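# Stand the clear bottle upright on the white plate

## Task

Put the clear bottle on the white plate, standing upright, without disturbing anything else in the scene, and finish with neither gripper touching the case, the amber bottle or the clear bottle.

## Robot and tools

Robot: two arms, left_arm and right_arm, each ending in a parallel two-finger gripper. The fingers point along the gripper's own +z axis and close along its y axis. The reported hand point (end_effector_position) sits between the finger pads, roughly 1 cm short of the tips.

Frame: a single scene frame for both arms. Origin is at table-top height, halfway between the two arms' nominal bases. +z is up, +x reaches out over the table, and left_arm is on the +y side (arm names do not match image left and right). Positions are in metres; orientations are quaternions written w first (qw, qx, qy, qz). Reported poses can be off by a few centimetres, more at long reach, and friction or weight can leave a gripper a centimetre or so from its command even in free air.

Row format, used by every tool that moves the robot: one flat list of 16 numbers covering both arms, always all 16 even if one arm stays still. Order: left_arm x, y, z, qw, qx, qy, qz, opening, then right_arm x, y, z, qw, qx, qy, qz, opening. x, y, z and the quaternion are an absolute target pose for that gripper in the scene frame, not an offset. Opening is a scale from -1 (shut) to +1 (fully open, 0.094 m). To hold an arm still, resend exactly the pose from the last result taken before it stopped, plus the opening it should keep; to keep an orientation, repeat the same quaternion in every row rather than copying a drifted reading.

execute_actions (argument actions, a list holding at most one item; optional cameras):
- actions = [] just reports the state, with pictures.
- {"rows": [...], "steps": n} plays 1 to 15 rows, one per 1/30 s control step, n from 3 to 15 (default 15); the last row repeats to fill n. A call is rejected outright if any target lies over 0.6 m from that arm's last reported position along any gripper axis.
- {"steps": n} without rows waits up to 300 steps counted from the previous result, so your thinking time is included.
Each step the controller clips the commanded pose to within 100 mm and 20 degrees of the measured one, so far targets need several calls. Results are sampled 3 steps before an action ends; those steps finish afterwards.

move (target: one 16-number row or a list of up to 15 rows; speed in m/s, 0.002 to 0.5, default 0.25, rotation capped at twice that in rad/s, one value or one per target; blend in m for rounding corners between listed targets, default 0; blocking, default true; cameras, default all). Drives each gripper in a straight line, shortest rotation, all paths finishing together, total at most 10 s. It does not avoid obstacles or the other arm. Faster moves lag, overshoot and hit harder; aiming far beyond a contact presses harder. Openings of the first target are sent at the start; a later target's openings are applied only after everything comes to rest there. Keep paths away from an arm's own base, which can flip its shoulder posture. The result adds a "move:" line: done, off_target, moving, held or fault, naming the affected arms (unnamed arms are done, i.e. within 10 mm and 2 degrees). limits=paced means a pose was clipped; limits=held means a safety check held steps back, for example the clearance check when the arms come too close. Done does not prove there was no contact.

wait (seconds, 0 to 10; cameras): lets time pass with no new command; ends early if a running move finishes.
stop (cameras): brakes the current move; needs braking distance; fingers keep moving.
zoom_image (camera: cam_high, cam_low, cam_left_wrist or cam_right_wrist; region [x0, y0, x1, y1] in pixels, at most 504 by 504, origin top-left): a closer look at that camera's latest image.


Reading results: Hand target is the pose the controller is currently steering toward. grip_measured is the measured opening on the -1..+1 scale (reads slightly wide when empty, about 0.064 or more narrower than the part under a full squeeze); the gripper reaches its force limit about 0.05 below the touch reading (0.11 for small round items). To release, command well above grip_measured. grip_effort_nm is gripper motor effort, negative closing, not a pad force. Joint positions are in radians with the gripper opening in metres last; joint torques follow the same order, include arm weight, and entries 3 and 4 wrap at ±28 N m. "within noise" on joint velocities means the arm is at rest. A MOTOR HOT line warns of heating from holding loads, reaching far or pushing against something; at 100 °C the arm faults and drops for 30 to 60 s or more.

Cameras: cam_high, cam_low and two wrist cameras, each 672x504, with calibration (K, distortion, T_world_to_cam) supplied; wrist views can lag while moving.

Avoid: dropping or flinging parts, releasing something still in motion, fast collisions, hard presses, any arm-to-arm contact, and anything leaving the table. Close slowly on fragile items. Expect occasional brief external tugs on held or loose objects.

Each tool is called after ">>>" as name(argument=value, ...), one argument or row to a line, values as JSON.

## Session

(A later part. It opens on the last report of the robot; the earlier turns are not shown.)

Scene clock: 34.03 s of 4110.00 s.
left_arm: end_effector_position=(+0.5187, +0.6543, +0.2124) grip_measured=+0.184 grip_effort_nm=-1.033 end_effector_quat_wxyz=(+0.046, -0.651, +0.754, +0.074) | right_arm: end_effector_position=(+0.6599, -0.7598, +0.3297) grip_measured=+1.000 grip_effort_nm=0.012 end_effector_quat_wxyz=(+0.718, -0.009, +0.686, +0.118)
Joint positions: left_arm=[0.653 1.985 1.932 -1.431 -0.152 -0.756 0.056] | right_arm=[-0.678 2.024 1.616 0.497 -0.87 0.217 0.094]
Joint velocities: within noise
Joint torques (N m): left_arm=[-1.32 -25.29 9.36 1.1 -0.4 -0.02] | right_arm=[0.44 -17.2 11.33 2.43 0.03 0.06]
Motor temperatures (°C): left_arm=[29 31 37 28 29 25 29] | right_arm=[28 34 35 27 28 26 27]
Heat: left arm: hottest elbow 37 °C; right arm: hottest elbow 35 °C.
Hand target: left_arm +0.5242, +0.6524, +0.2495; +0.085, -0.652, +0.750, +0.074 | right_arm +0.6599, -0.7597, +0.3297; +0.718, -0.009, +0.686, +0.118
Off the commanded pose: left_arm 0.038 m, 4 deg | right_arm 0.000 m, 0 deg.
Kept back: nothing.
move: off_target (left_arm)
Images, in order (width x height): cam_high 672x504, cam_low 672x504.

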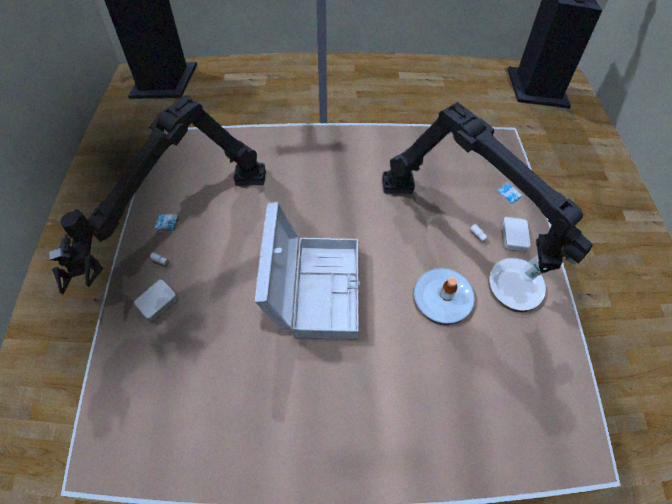

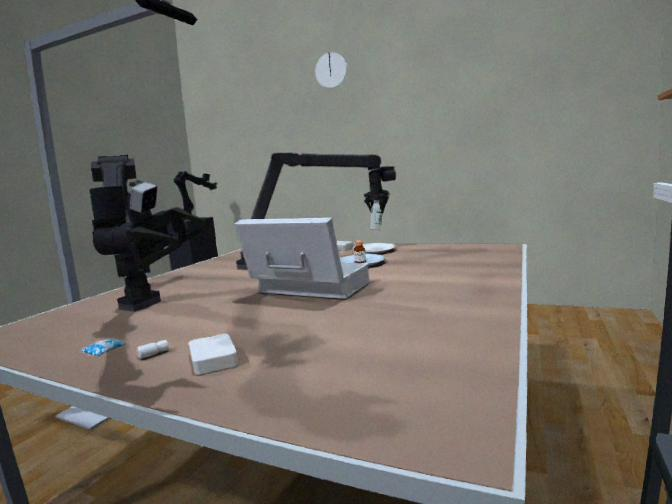

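>>> move(
  target=[0.513,0.652,0.19,0.109,-0.65,0.748,0.081,0.0,0.6599,-0.7598,0.3297,0.718,-0.009,0.686,0.118,1],
  speed=0.08,
  cameras=["cam_high","cam_low"],
)

>>> zoom_image(
  camera="cam_low",
  region=[330, 180, 420, 270],
)

>>> zoom_image(
  camera="cam_high",
  region=[470, 200, 570, 320],
)

Scene clock: 35.83 s of 4110.00 s.
left_arm: end_effector_position=(+0.5060, +0.6479, +0.1549) grip_measured=+0.184 grip_effort_nm=-1.028 end_effector_quat_wxyz=(+0.072, -0.651, +0.751, +0.080) | right_arm: end_effector_position=(+0.6599, -0.7598, +0.3297) grip_measured=+1.000 grip_effort_nm=0.007 end_effector_quat_wxyz=(+0.718, -0.009, +0.686, +0.118)
Joint positions: left_arm=[0.653 1.935 1.698 -1.196 -0.168 -0.756 0.056] | right_arm=[-0.678 2.024 1.616 0.497 -0.87 0.217 0.094]
Joint velocities: within noise
Joint torques (N m): left_arm=[-0.91 -23.88 9.14 1.28 -0.43 0.11] | right_arm=[0.38 -17.2 11.32 2.43 0.02 0.05]
Motor temperatures (°C): left_arm=[29 32 37 28 29 25 29] | right_arm=[28 34 36 27 28 26 27]
Heat: left arm: hottest elbow 37 °C; right arm: hottest elbow 36 °C.
Hand target: left_arm +0.5123, +0.6514, +0.1898; +0.109, -0.650, +0.748, +0.081 | right_arm +0.6599, -0.7597, +0.3297; +0.718, -0.009, +0.686, +0.118
Off the commanded pose: left_arm 0.036 m, 4 deg | right_arm 0.000 m, 0 deg.
Kept back: nothing.
move: off_target (left_arm)
Images, in order (width x height): cam_high 672x504, cam_low 672x504.

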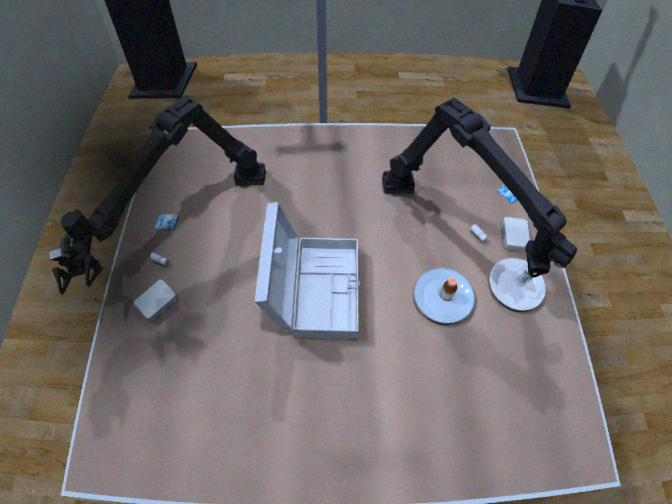

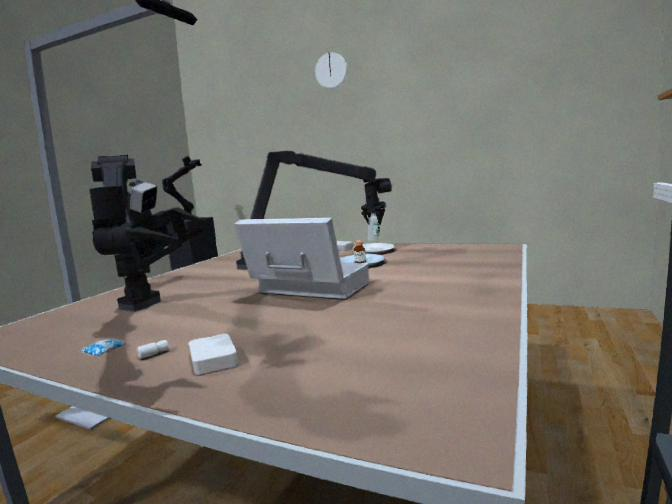

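Scaled by 5.600 from the camera's 672x504 image, which has a finer 960x720 frame.

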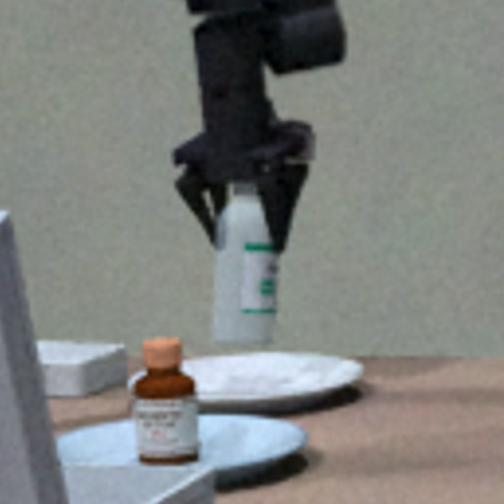

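Scaled by 4.200 from the camera's 672x504 image, which has a finer 960x720 frame.

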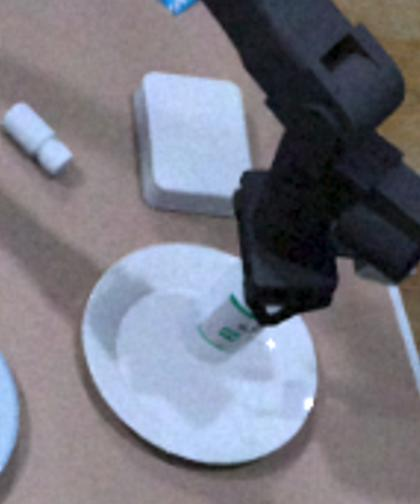

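>>> move(
  target=[0.513,0.653,0.17,0.109,-0.65,0.748,0.081,0.0,0.6599,-0.7598,0.3297,0.718,-0.009,0.686,0.118,1],
  speed=0.05,
  cameras=["cam_low"],
)

>>> zoom_image(
  camera="cam_low",
  region=[330, 180, 420, 270],
)

>>> move(
  target=[0.513,0.653,0.161,0.109,-0.65,0.748,0.081,0.0,0.6599,-0.7598,0.3297,0.718,-0.009,0.686,0.118,1],
  speed=0.03,
  cameras=["cam_low","cam_high"],
)

>>> zoom_image(
  camera="cam_low",
  region=[330, 180, 420, 270],
)

>>> zoom_image(
  camera="cam_high",
  region=[470, 200, 570, 320],
)

Scene clock: 36.77 s of 4110.00 s.
left_arm: end_effector_position=(+0.5067, +0.6484, +0.1443) grip_measured=+0.184 grip_effort_nm=-1.033 end_effector_quat_wxyz=(+0.080, -0.652, +0.750, +0.080) | right_arm: end_effector_position=(+0.6599, -0.7598, +0.3297) grip_measured=+1.000 grip_effort_nm=0.007 end_effector_quat_wxyz=(+0.718, -0.009, +0.686, +0.118)
Joint positions: left_arm=[0.653 1.935 1.668 -1.151 -0.168 -0.756 0.056] | right_arm=[-0.678 2.024 1.616 0.497 -0.87 0.217 0.094]
Joint velocities: within noise
Joint torques (N m): left_arm=[-0.79 -22.95 8.85 1.4 -0.42 0.12] | right_arm=[0.32 -17.26 11.34 2.44 0.03 0.05]
Motor temperatures (°C): left_arm=[29 32 37 28 29 25 29] | right_arm=[28 35 36 27 28 26 27]
Heat: left arm: hottest elbow 37 °C; right arm: hottest elbow 36 °C.
Hand target: left_arm +0.5126, +0.6526, +0.1699; +0.109, -0.650, +0.748, +0.081 | right_arm +0.6599, -0.7597, +0.3297; +0.718, -0.009, +0.686, +0.118
Off the commanded pose: left_arm 0.027 m, 3 deg | right_arm 0.000 m, 0 deg.
Kept back: nothing.
move: off_target (left_arm)
Images, in order (width x height): cam_low 672x504.

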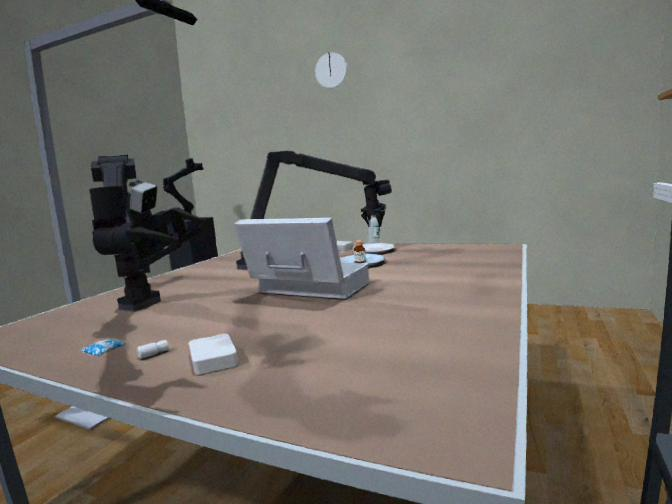

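Scaled by 5.600 from the camera's 672x504 image, which has a finer 960x720 frame.

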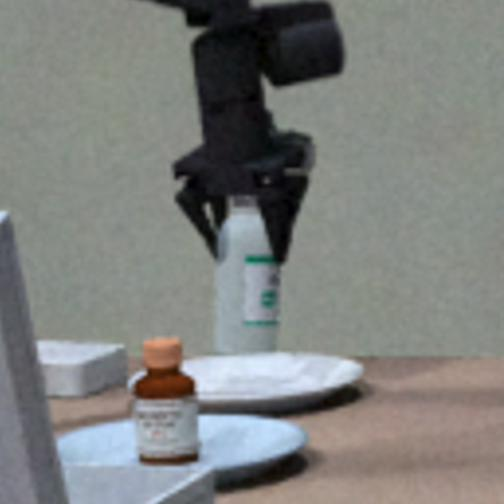

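Scene clock: 37.47 s of 4110.00 s.
left_arm: end_effector_position=(+0.5067, +0.6485, +0.1392) grip_measured=+0.184 grip_effort_nm=-1.023 end_effector_quat_wxyz=(+0.083, -0.652, +0.750, +0.080) | right_arm: end_effector_position=(+0.6599, -0.7598, +0.3297) grip_measured=+1.000 grip_effort_nm=0.012 end_effector_quat_wxyz=(+0.718, -0.009, +0.686, +0.118)
Joint positions: left_arm=[0.653 1.935 1.653 -1.13 -0.168 -0.756 0.056] | right_arm=[-0.678 2.024 1.616 0.497 -0.87 0.217 0.094]
Joint velocities: within noise
Joint torques (N m): left_arm=[-0.67 -22.12 8.75 1.32 -0.43 0.12] | right_arm=[0.38 -17.2 11.34 2.43 0.03 0.05]
Motor temperatures (°C): left_arm=[29 32 37 28 29 25 29] | right_arm=[28 35 36 27 28 26 27]
Heat: left arm: hottest elbow 37 °C; right arm: hottest elbow 36 °C.
Hand target: left_arm +0.5127, +0.6527, +0.1610; +0.109, -0.650, +0.748, +0.081 | right_arm +0.6599, -0.7597, +0.3297; +0.718, -0.009, +0.686, +0.118
Off the commanded pose: left_arm 0.023 m, 3 deg | right_arm 0.000 m, 0 deg.
Kept back: nothing.
move: off_target (left_arm)
Images, in order (width x height): cam_high 672x504, cam_low 672x504.

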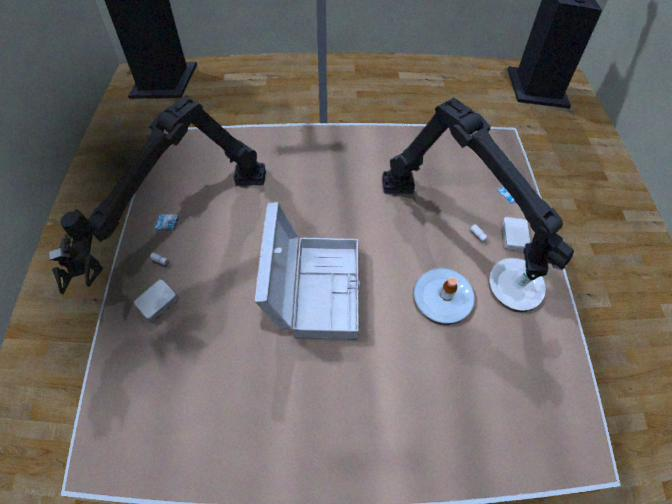

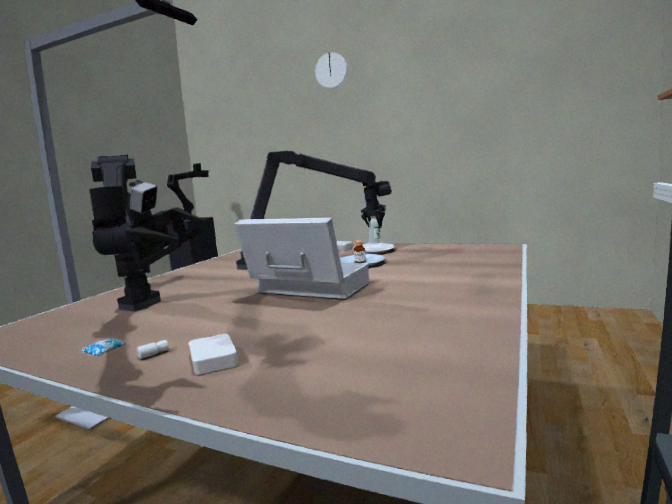

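Scaled by 5.600 from the camera's 672x504 image, which has a finer 960x720 frame.

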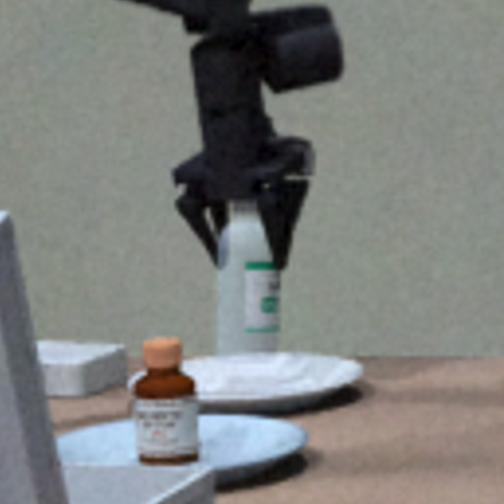

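Scaled by 4.200 from the camera's 672x504 image, which has a finer 960x720 frame.

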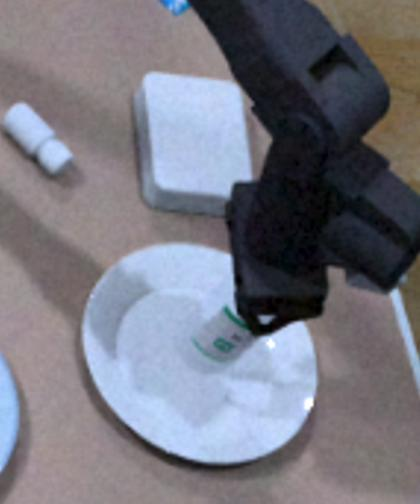

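>>> move(
  target=[0.513,0.653,0.152,0.104,-0.65,0.748,0.081,0.0,0.6599,-0.7598,0.3297,0.718,-0.009,0.686,0.118,1],
  speed=0.03,
  cameras=[],
)

>>> move(
  target=[0.513,0.653,0.146,0.104,-0.65,0.748,0.081,0.0,0.6599,-0.7598,0.3297,0.718,-0.009,0.686,0.118,1],
  speed=0.03,
  cameras=["cam_low","cam_high"],
)

>>> zoom_image(
  camera="cam_low",
  region=[340, 190, 410, 260],
)

Scene clock: 38.40 s of 4110.00 s.
left_arm: end_effector_position=(+0.5067, +0.6484, +0.1376) grip_measured=+0.184 grip_effort_nm=-1.033 end_effector_quat_wxyz=(+0.084, -0.652, +0.750, +0.080) | right_arm: end_effector_position=(+0.6599, -0.7598, +0.3297) grip_measured=+1.000 grip_effort_nm=0.007 end_effector_quat_wxyz=(+0.718, -0.009, +0.686, +0.118)
Joint positions: left_arm=[0.653 1.935 1.649 -1.123 -0.168 -0.756 0.056] | right_arm=[-0.678 2.024 1.616 0.497 -0.87 0.217 0.094]
Joint velocities: within noise
Joint torques (N m): left_arm=[-0.85 -21.07 8.81 1.35 -0.41 0.12] | right_arm=[0.38 -17.26 11.33 2.4 0.03 0.05]
Motor temperatures (°C): left_arm=[29 32 37 28 29 25 29] | right_arm=[28 35 36 27 28 26 27]
Heat: left arm: hottest elbow 37 °C; right arm: hottest elbow 36 °C.
Hand target: left_arm +0.5128, +0.6527, +0.1520; +0.104, -0.650, +0.748, +0.081 | right_arm +0.6599, -0.7597, +0.3297; +0.718, -0.009, +0.686, +0.118
Off the commanded pose: left_arm 0.016 m, 2 deg | right_arm 0.000 m, 0 deg.
Kept back: nothing.
move: off_target (left_arm)
No camera images: "cameras" was empty.

Scene clock: 39.13 s of 4110.00 s.
left_arm: end_effector_position=(+0.5066, +0.6484, +0.1318) grip_measured=+0.184 grip_effort_nm=-1.033 end_effector_quat_wxyz=(+0.084, -0.652, +0.750, +0.080) | right_arm: end_effector_position=(+0.6599, -0.7598, +0.3297) grip_measured=+1.000 grip_effort_nm=0.007 end_effector_quat_wxyz=(+0.718, -0.009, +0.686, +0.118)
Joint positions: left_arm=[0.653 1.939 1.639 -1.109 -0.168 -0.756 0.056] | right_arm=[-0.678 2.024 1.616 0.497 -0.87 0.217 0.094]
Joint velocities: within noise
Joint torques (N m): left_arm=[-0.79 -21.36 8.76 1.37 -0.41 0.12] | right_arm=[0.44 -17.14 11.32 2.44 0.02 0.05]
Motor temperatures (°C): left_arm=[29 32 37 28 29 25 29] | right_arm=[28 35 36 27 28 26 27]
Heat: left arm: hottest elbow 37 °C; right arm: hottest elbow 36 °C.
Hand target: left_arm +0.5128, +0.6528, +0.1462; +0.104, -0.650, +0.748, +0.081 | right_arm +0.6599, -0.7597, +0.3297; +0.718, -0.009, +0.686, +0.118
Off the commanded pose: left_arm 0.016 m, 2 deg | right_arm 0.000 m, 0 deg.
Kept back: nothing.
move: off_target (left_arm)
Images, in order (width x height): cam_high 672x504, cam_low 672x504.

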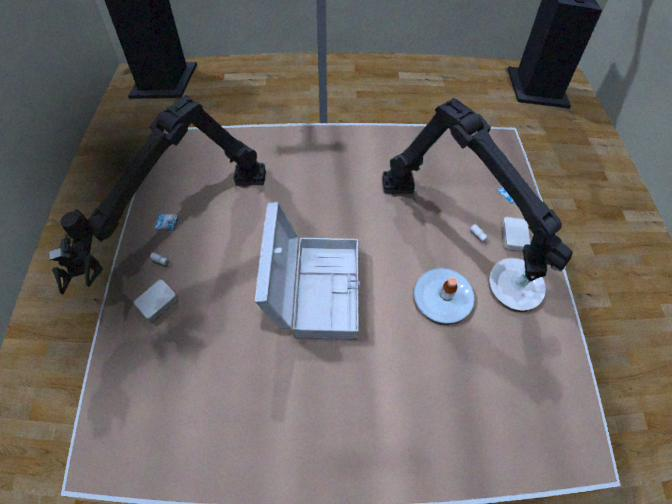

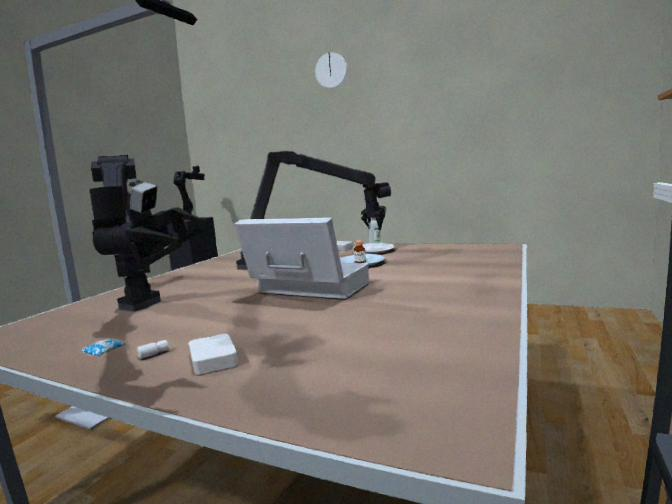

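Scaled by 7.200 from the camera's 672x504 image, which has a finer 960x720 frame.

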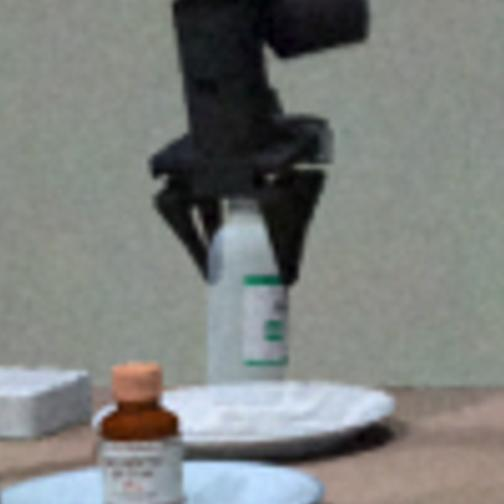

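>>> move(
  target=[0.513,0.653,0.140,0.104,-0.65,0.748,0.081,0.0,0.6599,-0.7598,0.3297,0.718,-0.009,0.686,0.118,1],
  speed=0.03,
  cameras=[],
)

>>> move(
  target=[0.513,0.653,0.134,0.104,-0.65,0.748,0.081,0.0,0.6599,-0.7598,0.3297,0.718,-0.009,0.686,0.118,1],
  speed=0.03,
  cameras=["cam_low","cam_high"],
)

>>> zoom_image(
  camera="cam_low",
  region=[340, 190, 410, 260],
)

Scene clock: 40.10 s of 4110.00 s.
left_arm: end_effector_position=(+0.5065, +0.6483, +0.1257) grip_measured=+0.184 grip_effort_nm=-1.033 end_effector_quat_wxyz=(+0.084, -0.652, +0.750, +0.080) | right_arm: end_effector_position=(+0.6599, -0.7598, +0.3297) grip_measured=+1.000 grip_effort_nm=0.012 end_effector_quat_wxyz=(+0.718, -0.009, +0.686, +0.118)
Joint positions: left_arm=[0.653 1.944 1.63 -1.095 -0.168 -0.756 0.056] | right_arm=[-0.678 2.024 1.616 0.497 -0.87 0.217 0.094]
Joint velocities: within noise
Joint torques (N m): left_arm=[-0.67 -21.48 8.75 1.37 -0.41 0.11] | right_arm=[0.44 -17.26 11.32 2.41 0.02 0.05]
Motor temperatures (°C): left_arm=[29 32 37 28 29 25 29] | right_arm=[28 35 36 27 28 26 27]
Heat: left arm: hottest elbow 37 °C; right arm: hottest elbow 36 °C.
Hand target: left_arm +0.5128, +0.6528, +0.1400; +0.104, -0.650, +0.748, +0.081 | right_arm +0.6599, -0.7597, +0.3297; +0.718, -0.009, +0.686, +0.118
Off the commanded pose: left_arm 0.016 m, 2 deg | right_arm 0.000 m, 0 deg.
Kept back: nothing.
move: off_target (left_arm)
No camera images: "cameras" was empty.

Scene clock: 40.87 s of 4110.00 s.
left_arm: end_effector_position=(+0.5064, +0.6482, +0.1198) grip_measured=+0.184 grip_effort_nm=-1.028 end_effector_quat_wxyz=(+0.084, -0.652, +0.750, +0.080) | right_arm: end_effector_position=(+0.6599, -0.7598, +0.3297) grip_measured=+1.000 grip_effort_nm=0.012 end_effector_quat_wxyz=(+0.718, -0.009, +0.686, +0.118)
Joint positions: left_arm=[0.653 1.949 1.62 -1.081 -0.168 -0.756 0.056] | right_arm=[-0.678 2.024 1.616 0.497 -0.87 0.217 0.094]
Joint velocities: within noise
Joint torques (N m): left_arm=[-0.79 -21.3 8.66 1.33 -0.41 0.11] | right_arm=[0.38 -17.2 11.33 2.43 0.03 0.05]
Motor temperatures (°C): left_arm=[29 33 37 28 29 25 29] | right_arm=[28 35 36 27 28 26 27]
Heat: left arm: hottest elbow 37 °C; right arm: hottest elbow 36 °C.
Hand target: left_arm +0.5128, +0.6527, +0.1339; +0.104, -0.650, +0.748, +0.081 | right_arm +0.6599, -0.7597, +0.3297; +0.718, -0.009, +0.686, +0.118
Off the commanded pose: left_arm 0.016 m, 2 deg | right_arm 0.000 m, 0 deg.
Kept back: nothing.
move: off_target (left_arm)
Images, in order (width x height): cam_high 672x504, cam_low 672x504.

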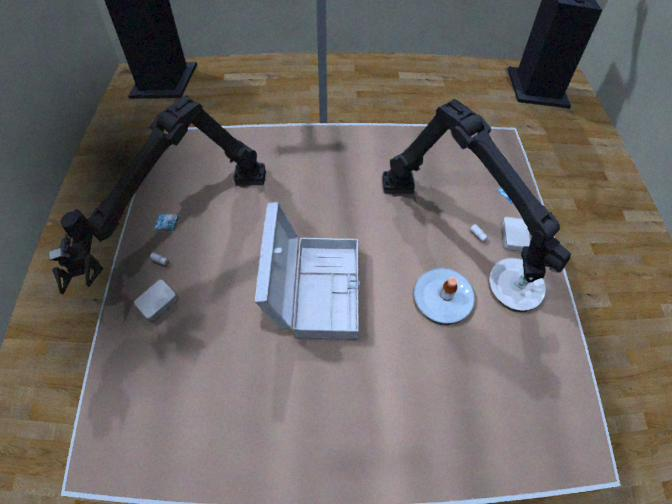

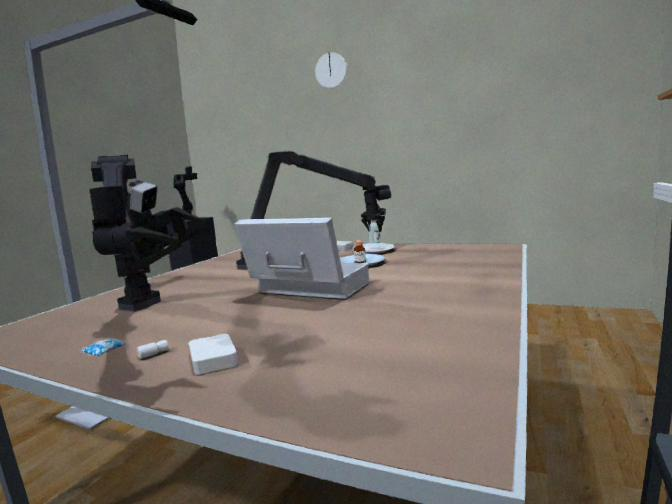

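Scaled by 7.200 from the camera's 672x504 image, which has a finer 960x720 frame.

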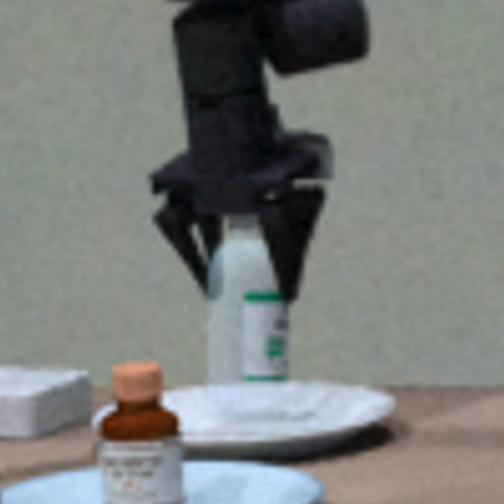

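>>> move(
  target=[0.513,0.653,0.129,0.104,-0.65,0.748,0.081,0.0,0.6599,-0.7598,0.3297,0.718,-0.009,0.686,0.118,1],
  speed=0.03,
  cameras=[],
)

>>> move(
  target=[0.513,0.653,0.124,0.104,-0.65,0.748,0.081,0.0,0.6599,-0.7598,0.3297,0.718,-0.009,0.686,0.118,1],
  speed=0.03,
  cameras=["cam_low","cam_right_wrist"],
)

>>> zoom_image(
  camera="cam_low",
  region=[340, 190, 410, 260],
)

Scene clock: 41.83 s of 4110.00 s.
left_arm: end_effector_position=(+0.5064, +0.6482, +0.1151) grip_measured=+0.184 grip_effort_nm=-1.033 end_effector_quat_wxyz=(+0.084, -0.652, +0.750, +0.080) | right_arm: end_effector_position=(+0.6599, -0.7598, +0.3297) grip_measured=+1.000 grip_effort_nm=0.012 end_effector_quat_wxyz=(+0.718, -0.009, +0.686, +0.118)
Joint positions: left_arm=[0.653 1.952 1.613 -1.07 -0.168 -0.756 0.056] | right_arm=[-0.678 2.024 1.616 0.497 -0.87 0.217 0.094]
Joint velocities: within noise
Joint torques (N m): left_arm=[-0.73 -21.3 8.64 1.36 -0.41 0.11] | right_arm=[0.44 -17.2 11.32 2.43 0.03 0.05]
Motor temperatures (°C): left_arm=[29 33 38 28 29 25 29] | right_arm=[28 35 36 27 28 26 27]
Heat: left arm: hottest elbow 38 °C; right arm: hottest elbow 36 °C.
Hand target: left_arm +0.5128, +0.6528, +0.1292; +0.104, -0.650, +0.748, +0.081 | right_arm +0.6599, -0.7597, +0.3297; +0.718, -0.009, +0.686, +0.118
Off the commanded pose: left_arm 0.016 m, 2 deg | right_arm 0.000 m, 0 deg.
Kept back: nothing.
move: off_target (left_arm)
No camera images: "cameras" was empty.

Scene clock: 42.53 s of 4110.00 s.
left_arm: end_effector_position=(+0.5068, +0.6485, +0.1121) grip_measured=+0.184 grip_effort_nm=-1.033 end_effector_quat_wxyz=(+0.086, -0.652, +0.749, +0.080) | right_arm: end_effector_position=(+0.6599, -0.7598, +0.3297) grip_measured=+1.000 grip_effort_nm=0.002 end_effector_quat_wxyz=(+0.718, -0.009, +0.686, +0.118)
Joint positions: left_arm=[0.653 1.954 1.607 -1.058 -0.168 -0.756 0.056] | right_arm=[-0.678 2.024 1.616 0.497 -0.87 0.217 0.094]
Joint velocities: within noise
Joint torques (N m): left_arm=[-0.97 -21.25 8.57 1.39 -0.41 0.11] | right_arm=[0.38 -17.2 11.33 2.41 0.03 0.05]
Motor temperatures (°C): left_arm=[29 33 38 28 29 25 29] | right_arm=[28 35 36 27 28 26 27]
Heat: left arm: hottest elbow 38 °C; right arm: hottest elbow 36 °C.
Hand target: left_arm +0.5129, +0.6528, +0.1243; +0.104, -0.650, +0.748, +0.081 | right_arm +0.6599, -0.7597, +0.3297; +0.718, -0.009, +0.686, +0.118
Off the commanded pose: left_arm 0.014 m, 2 deg | right_arm 0.000 m, 0 deg.
Kept back: nothing.
move: off_target (left_arm)
camera_calibration:
cam_right_wrist: T_world_to_cam=[[0.176455, -0.97299, -0.148843, -0.805371], [-0.387332, 0.0703783, -0.91925, 0.650661], [0.904896, 0.219858, -0.364451, -0.220191], [0, 0, 0, 1]] pos_world=[0.593384, -0.780999, 0.397997]
Images, in order (width x height): cam_low 672x504, cam_right_wrist 672x504.

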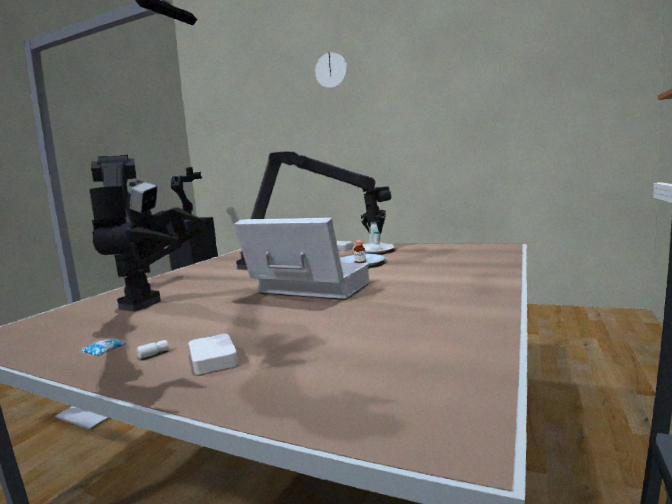

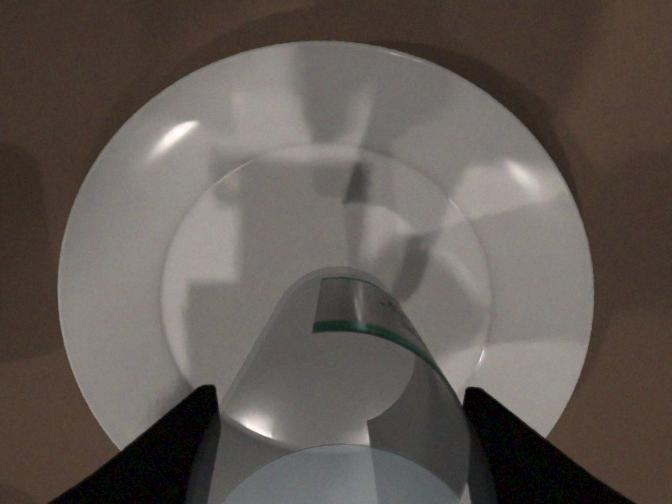

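Scaled by 7.200 from the camera's 672x504 image, which has a finer 960x720 frame.

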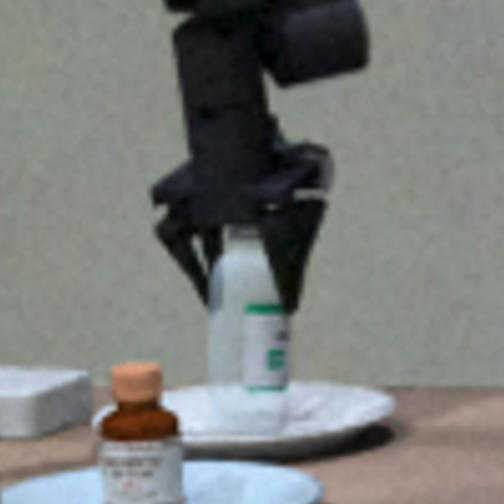

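>>> move(
  target=[0.513,0.653,0.118,0.104,-0.65,0.748,0.081,0.0,0.6599,-0.7598,0.3297,0.718,-0.009,0.686,0.118,1],
  speed=0.03,
  cameras=["cam_low","cam_high"],
)

>>> zoom_image(
  camera="cam_low",
  region=[340, 190, 410, 260],
)

>>> zoom_image(
  camera="cam_high",
  region=[470, 200, 570, 320],
)

Scene clock: 43.47 s of 4110.00 s.
left_arm: end_effector_position=(+0.5080, +0.6496, +0.1111) grip_measured=+0.184 grip_effort_nm=-1.023 end_effector_quat_wxyz=(+0.090, -0.652, +0.749, +0.080) | right_arm: end_effector_position=(+0.6599, -0.7598, +0.3297) grip_measured=+1.000 grip_effort_nm=0.012 end_effector_quat_wxyz=(+0.718, -0.009, +0.686, +0.118)
Joint positions: left_arm=[0.653 1.955 1.604 -1.047 -0.169 -0.756 0.056] | right_arm=[-0.678 2.024 1.616 0.497 -0.87 0.217 0.094]
Joint velocities: within noise
Joint torques (N m): left_arm=[-0.73 -20.66 8.1 1.5 -0.36 0.11] | right_arm=[0.38 -17.26 11.33 2.41 0.03 0.05]
Motor temperatures (°C): left_arm=[29 33 38 28 29 25 29] | right_arm=[28 35 36 27 28 26 27]
Heat: left arm: hottest elbow 38 °C; right arm: hottest elbow 36 °C.
Hand target: left_arm +0.5129, +0.6528, +0.1180; +0.104, -0.650, +0.748, +0.081 | right_arm +0.6599, -0.7597, +0.3297; +0.718, -0.009, +0.686, +0.118
Off the commanded pose: left_arm 0.009 m, 2 deg | right_arm 0.000 m, 0 deg.
Kept back: nothing.
move: done
Images, in order (width x height): cam_high 672x504, cam_low 672x504.

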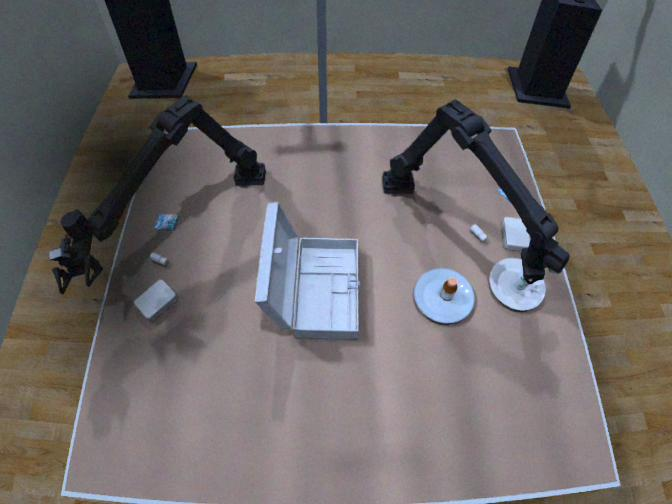

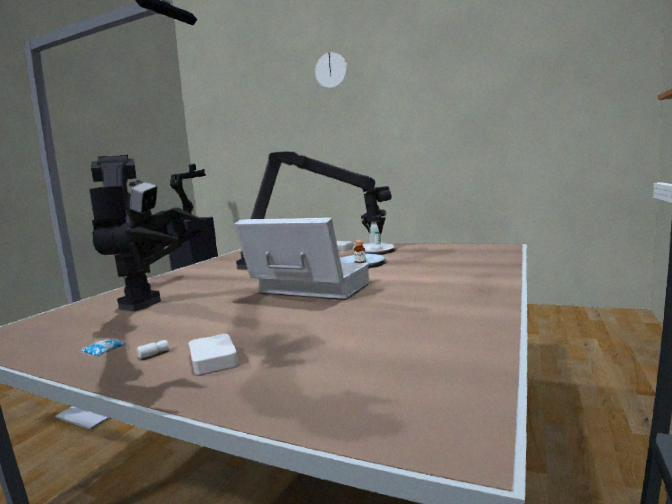

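Scaled by 7.200 from the camera's 672x504 image, which has a finer 960x720 frame.

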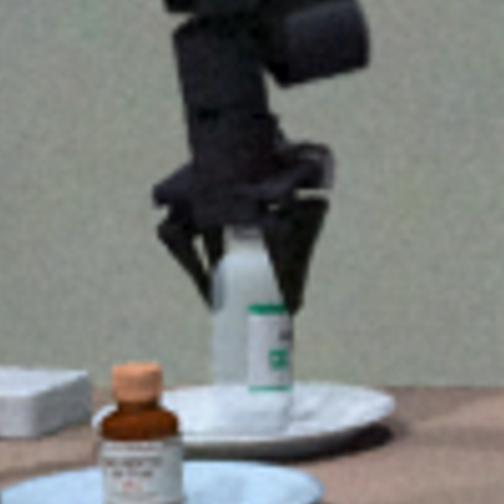

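Scaled by 4.200 from the camera's 672x504 image, which has a finer 960x720 frame.

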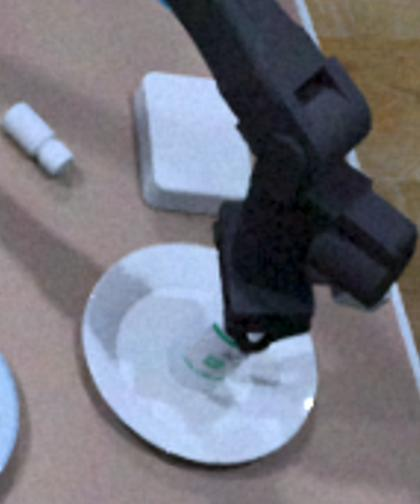

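>>> move(
  target=[
    [0.513,0.653,0.119,0.104,-0.65,0.748,0.081,0.27,0.6599,-0.7598,0.3297,0.718,-0.009,0.686,0.118,1],
    [0.513,0.653,0.119,0.104,-0.65,0.748,0.081,0.7,0.6599,-0.7598,0.3297,0.718,-0.009,0.686,0.118,1],
  ],
  speed=0.03,
)

>>> zoom_image(
  camera="cam_low",
  region=[310, 150, 430, 270],
)

Scene clock: 45.73 s of 4110.00 s.
left_arm: end_effector_position=(+0.5085, +0.6503, +0.1113) grip_measured=+0.697 grip_effort_nm=0.168 end_effector_quat_wxyz=(+0.092, -0.652, +0.749, +0.080) | right_arm: end_effector_position=(+0.6599, -0.7598, +0.3297) grip_measured=+1.000 grip_effort_nm=0.007 end_effector_quat_wxyz=(+0.718, -0.009, +0.686, +0.118)
Joint positions: left_arm=[0.653 1.955 1.604 -1.043 -0.17 -0.756 0.08] | right_arm=[-0.678 2.024 1.616 0.497 -0.87 0.217 0.094]
Joint velocities: within noise
Joint torques (N m): left_arm=[-0.73 -20.78 8.24 1.21 -0.3 0.13] | right_arm=[0.38 -17.14 11.32 2.43 0.03 0.05]
Motor temperatures (°C): left_arm=[29 33 37 28 29 25 29] | right_arm=[28 35 37 27 28 26 27]
Heat: left arm: hottest elbow 37 °C; right arm: hottest elbow 37 °C.
Hand target: left_arm +0.5129, +0.6528, +0.1190; +0.104, -0.650, +0.748, +0.081 | right_arm +0.6599, -0.7597, +0.3297; +0.718, -0.009, +0.686, +0.118
Off the commanded pose: left_arm 0.009 m, 1 deg | right_arm 0.000 m, 0 deg.
Kept back: nothing.
move: done
camera_calibration:
cam_left_wrist: T_world_to_cam=[[0.99216, -0.124352, -0.0124454, -0.419815], [-0.120573, -0.978663, 0.166376, 0.720558], [-0.032869, -0.163571, -0.985984, 0.31887], [0, 0, 0, 1]] pos_world=[0.513885, 0.705136, 0.189292]
cam_right_wrist: T_world_to_cam=[[0.176455, -0.97299, -0.148843, -0.805371], [-0.387332, 0.0703783, -0.91925, 0.650661], [0.904896, 0.219858, -0.364451, -0.220191], [0, 0, 0, 1]] pos_world=[0.593384, -0.780999, 0.397997]

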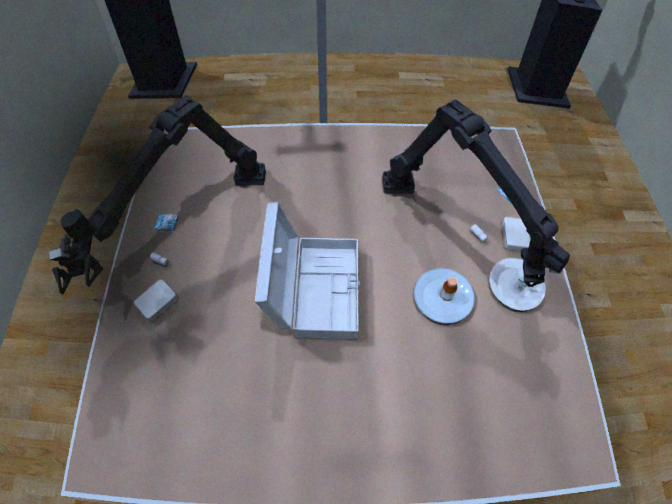

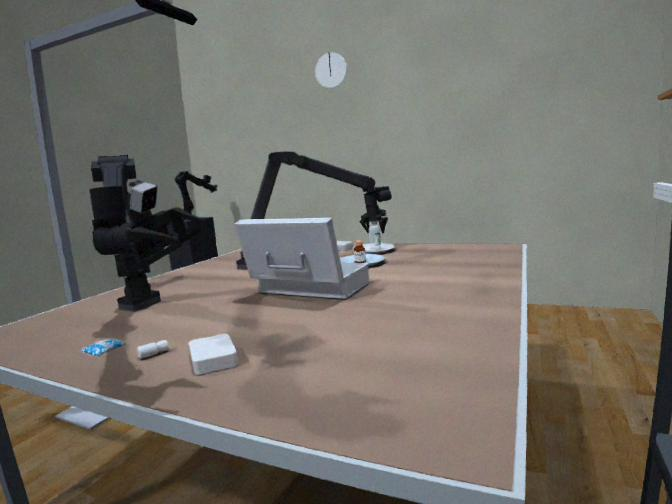

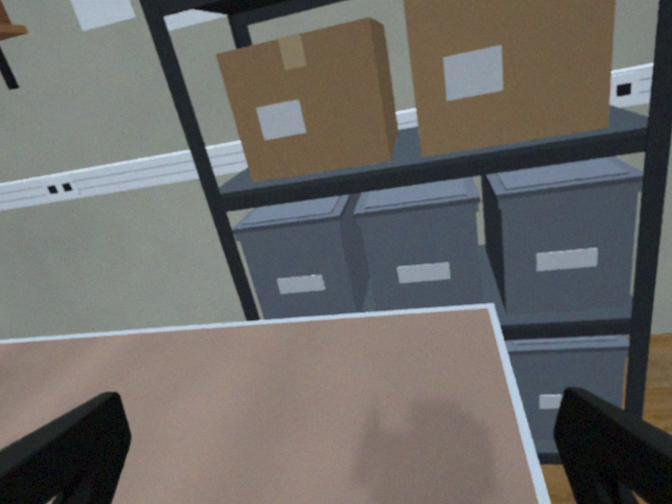

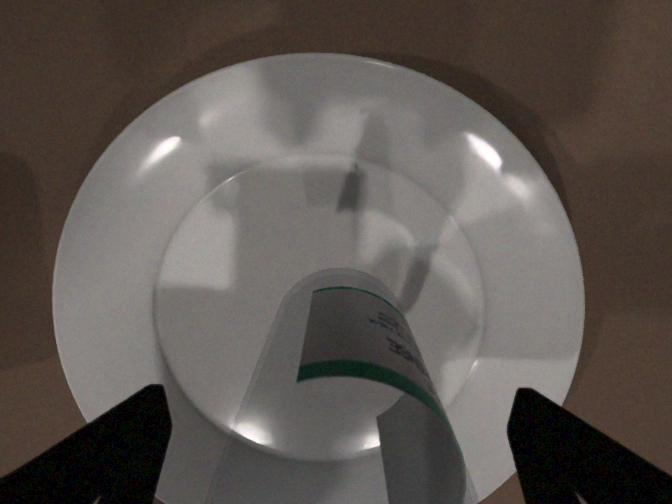

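Scaled by 4.200 from the camera's 672x504 image, which has a finer 960x720 frame.

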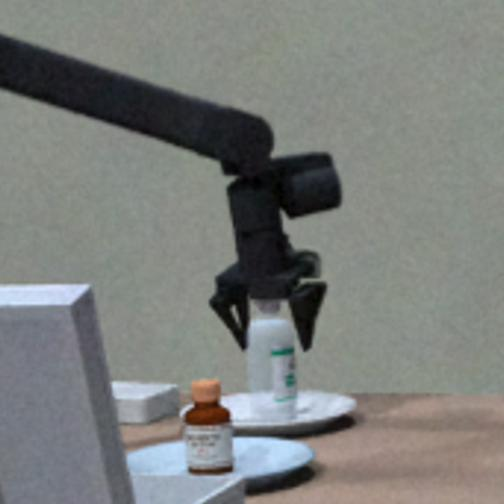

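>>> move(
  target=[
    [0.510,0.640,0.18,0.104,-0.65,0.748,0.081,0.9,0.6599,-0.7598,0.3297,0.718,-0.009,0.686,0.118,1],
    [0.505,0.60,0.32,0.104,-0.65,0.748,0.081,0.9,0.6599,-0.7598,0.3297,0.718,-0.009,0.686,0.118,1],
  ],
  speed=0.07,
)

>>> zoom_image(
  camera="cam_low",
  region=[310, 150, 430, 270],
)

Scene clock: 49.37 s of 4110.00 s.
left_arm: end_effector_position=(+0.4934, +0.6009, +0.2861) grip_measured=+0.897 grip_effort_nm=0.173 end_effector_quat_wxyz=(+0.070, -0.651, +0.751, +0.083) | right_arm: end_effector_position=(+0.6599, -0.7598, +0.3297) grip_measured=+1.000 grip_effort_nm=0.007 end_effector_quat_wxyz=(+0.718, -0.009, +0.686, +0.118)
Joint positions: left_arm=[0.6 1.799 1.844 -1.492 -0.18 -0.808 0.089] | right_arm=[-0.678 2.024 1.616 0.497 -0.87 0.217 0.094]
Joint velocities: within noise
Joint torques (N m): left_arm=[-1.55 -20.13 12.62 0.29 -0.38 -0.02] | right_arm=[0.44 -17.2 11.32 2.43 0.03 0.05]
Motor temperatures (°C): left_arm=[29 33 38 28 29 25 29] | right_arm=[28 36 37 27 28 26 27]
Heat: left arm: hottest elbow 38 °C; right arm: hottest elbow 37 °C.
Hand target: left_arm +0.5035, +0.5991, +0.3198; +0.104, -0.650, +0.748, +0.081 | right_arm +0.6599, -0.7597, +0.3297; +0.718, -0.009, +0.686, +0.118
Off the commanded pose: left_arm 0.036 m, 4 deg | right_arm 0.000 m, 0 deg.
Kept back: nothing.
move: off_target (left_arm)
camera_calibration:
cam_left_wrist: T_world_to_cam=[[0.990967, -0.126025, -0.0458507, -0.397663], [-0.114909, -0.974212, 0.194185, 0.627815], [-0.0691404, -0.187162, -0.979893, 0.51295], [0, 0, 0, 1]] pos_world=[0.501678, 0.657514, 0.362491]
cam_right_wrist: T_world_to_cam=[[0.176455, -0.97299, -0.148843, -0.805371], [-0.387332, 0.0703783, -0.91925, 0.650661], [0.904896, 0.219858, -0.364451, -0.220191], [0, 0, 0, 1]] pos_world=[0.593384, -0.780999, 0.397997]

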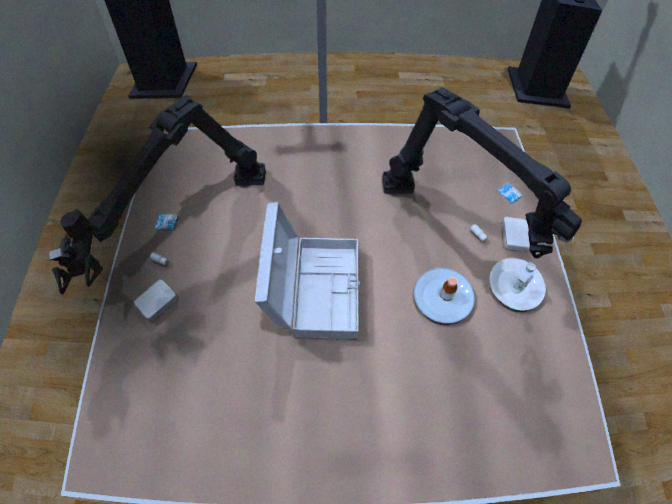

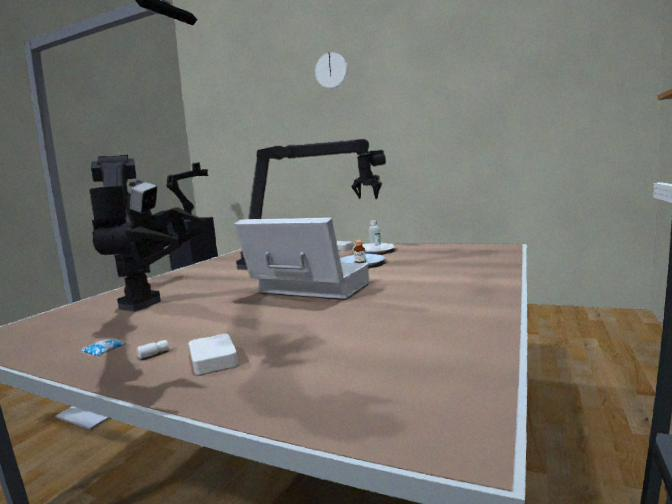

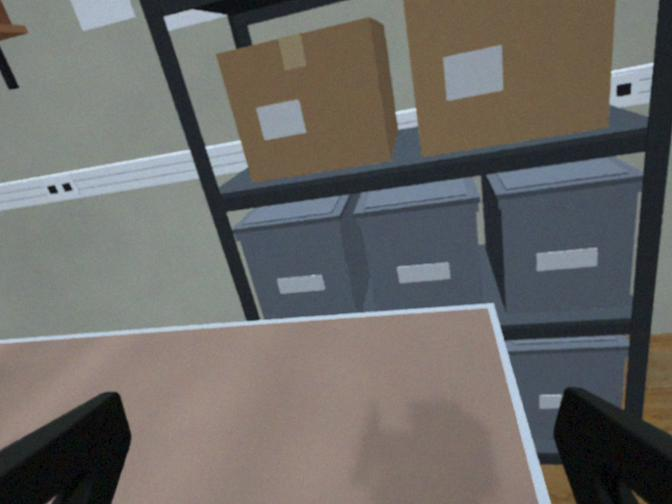

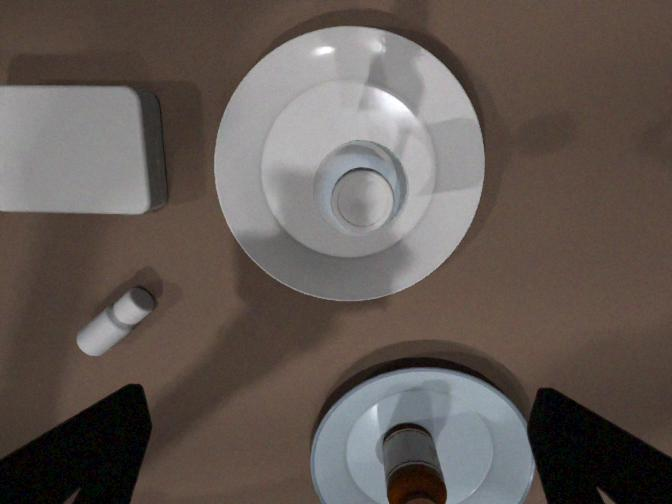

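Scaled by 4.200 from the camera's 672x504 image, which has a finer 960x720 frame.

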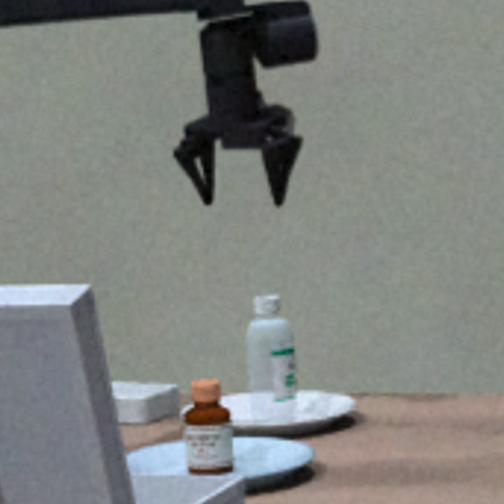

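>>> finished_scene(
  scene=2,
)

The scene is finished: the task was done.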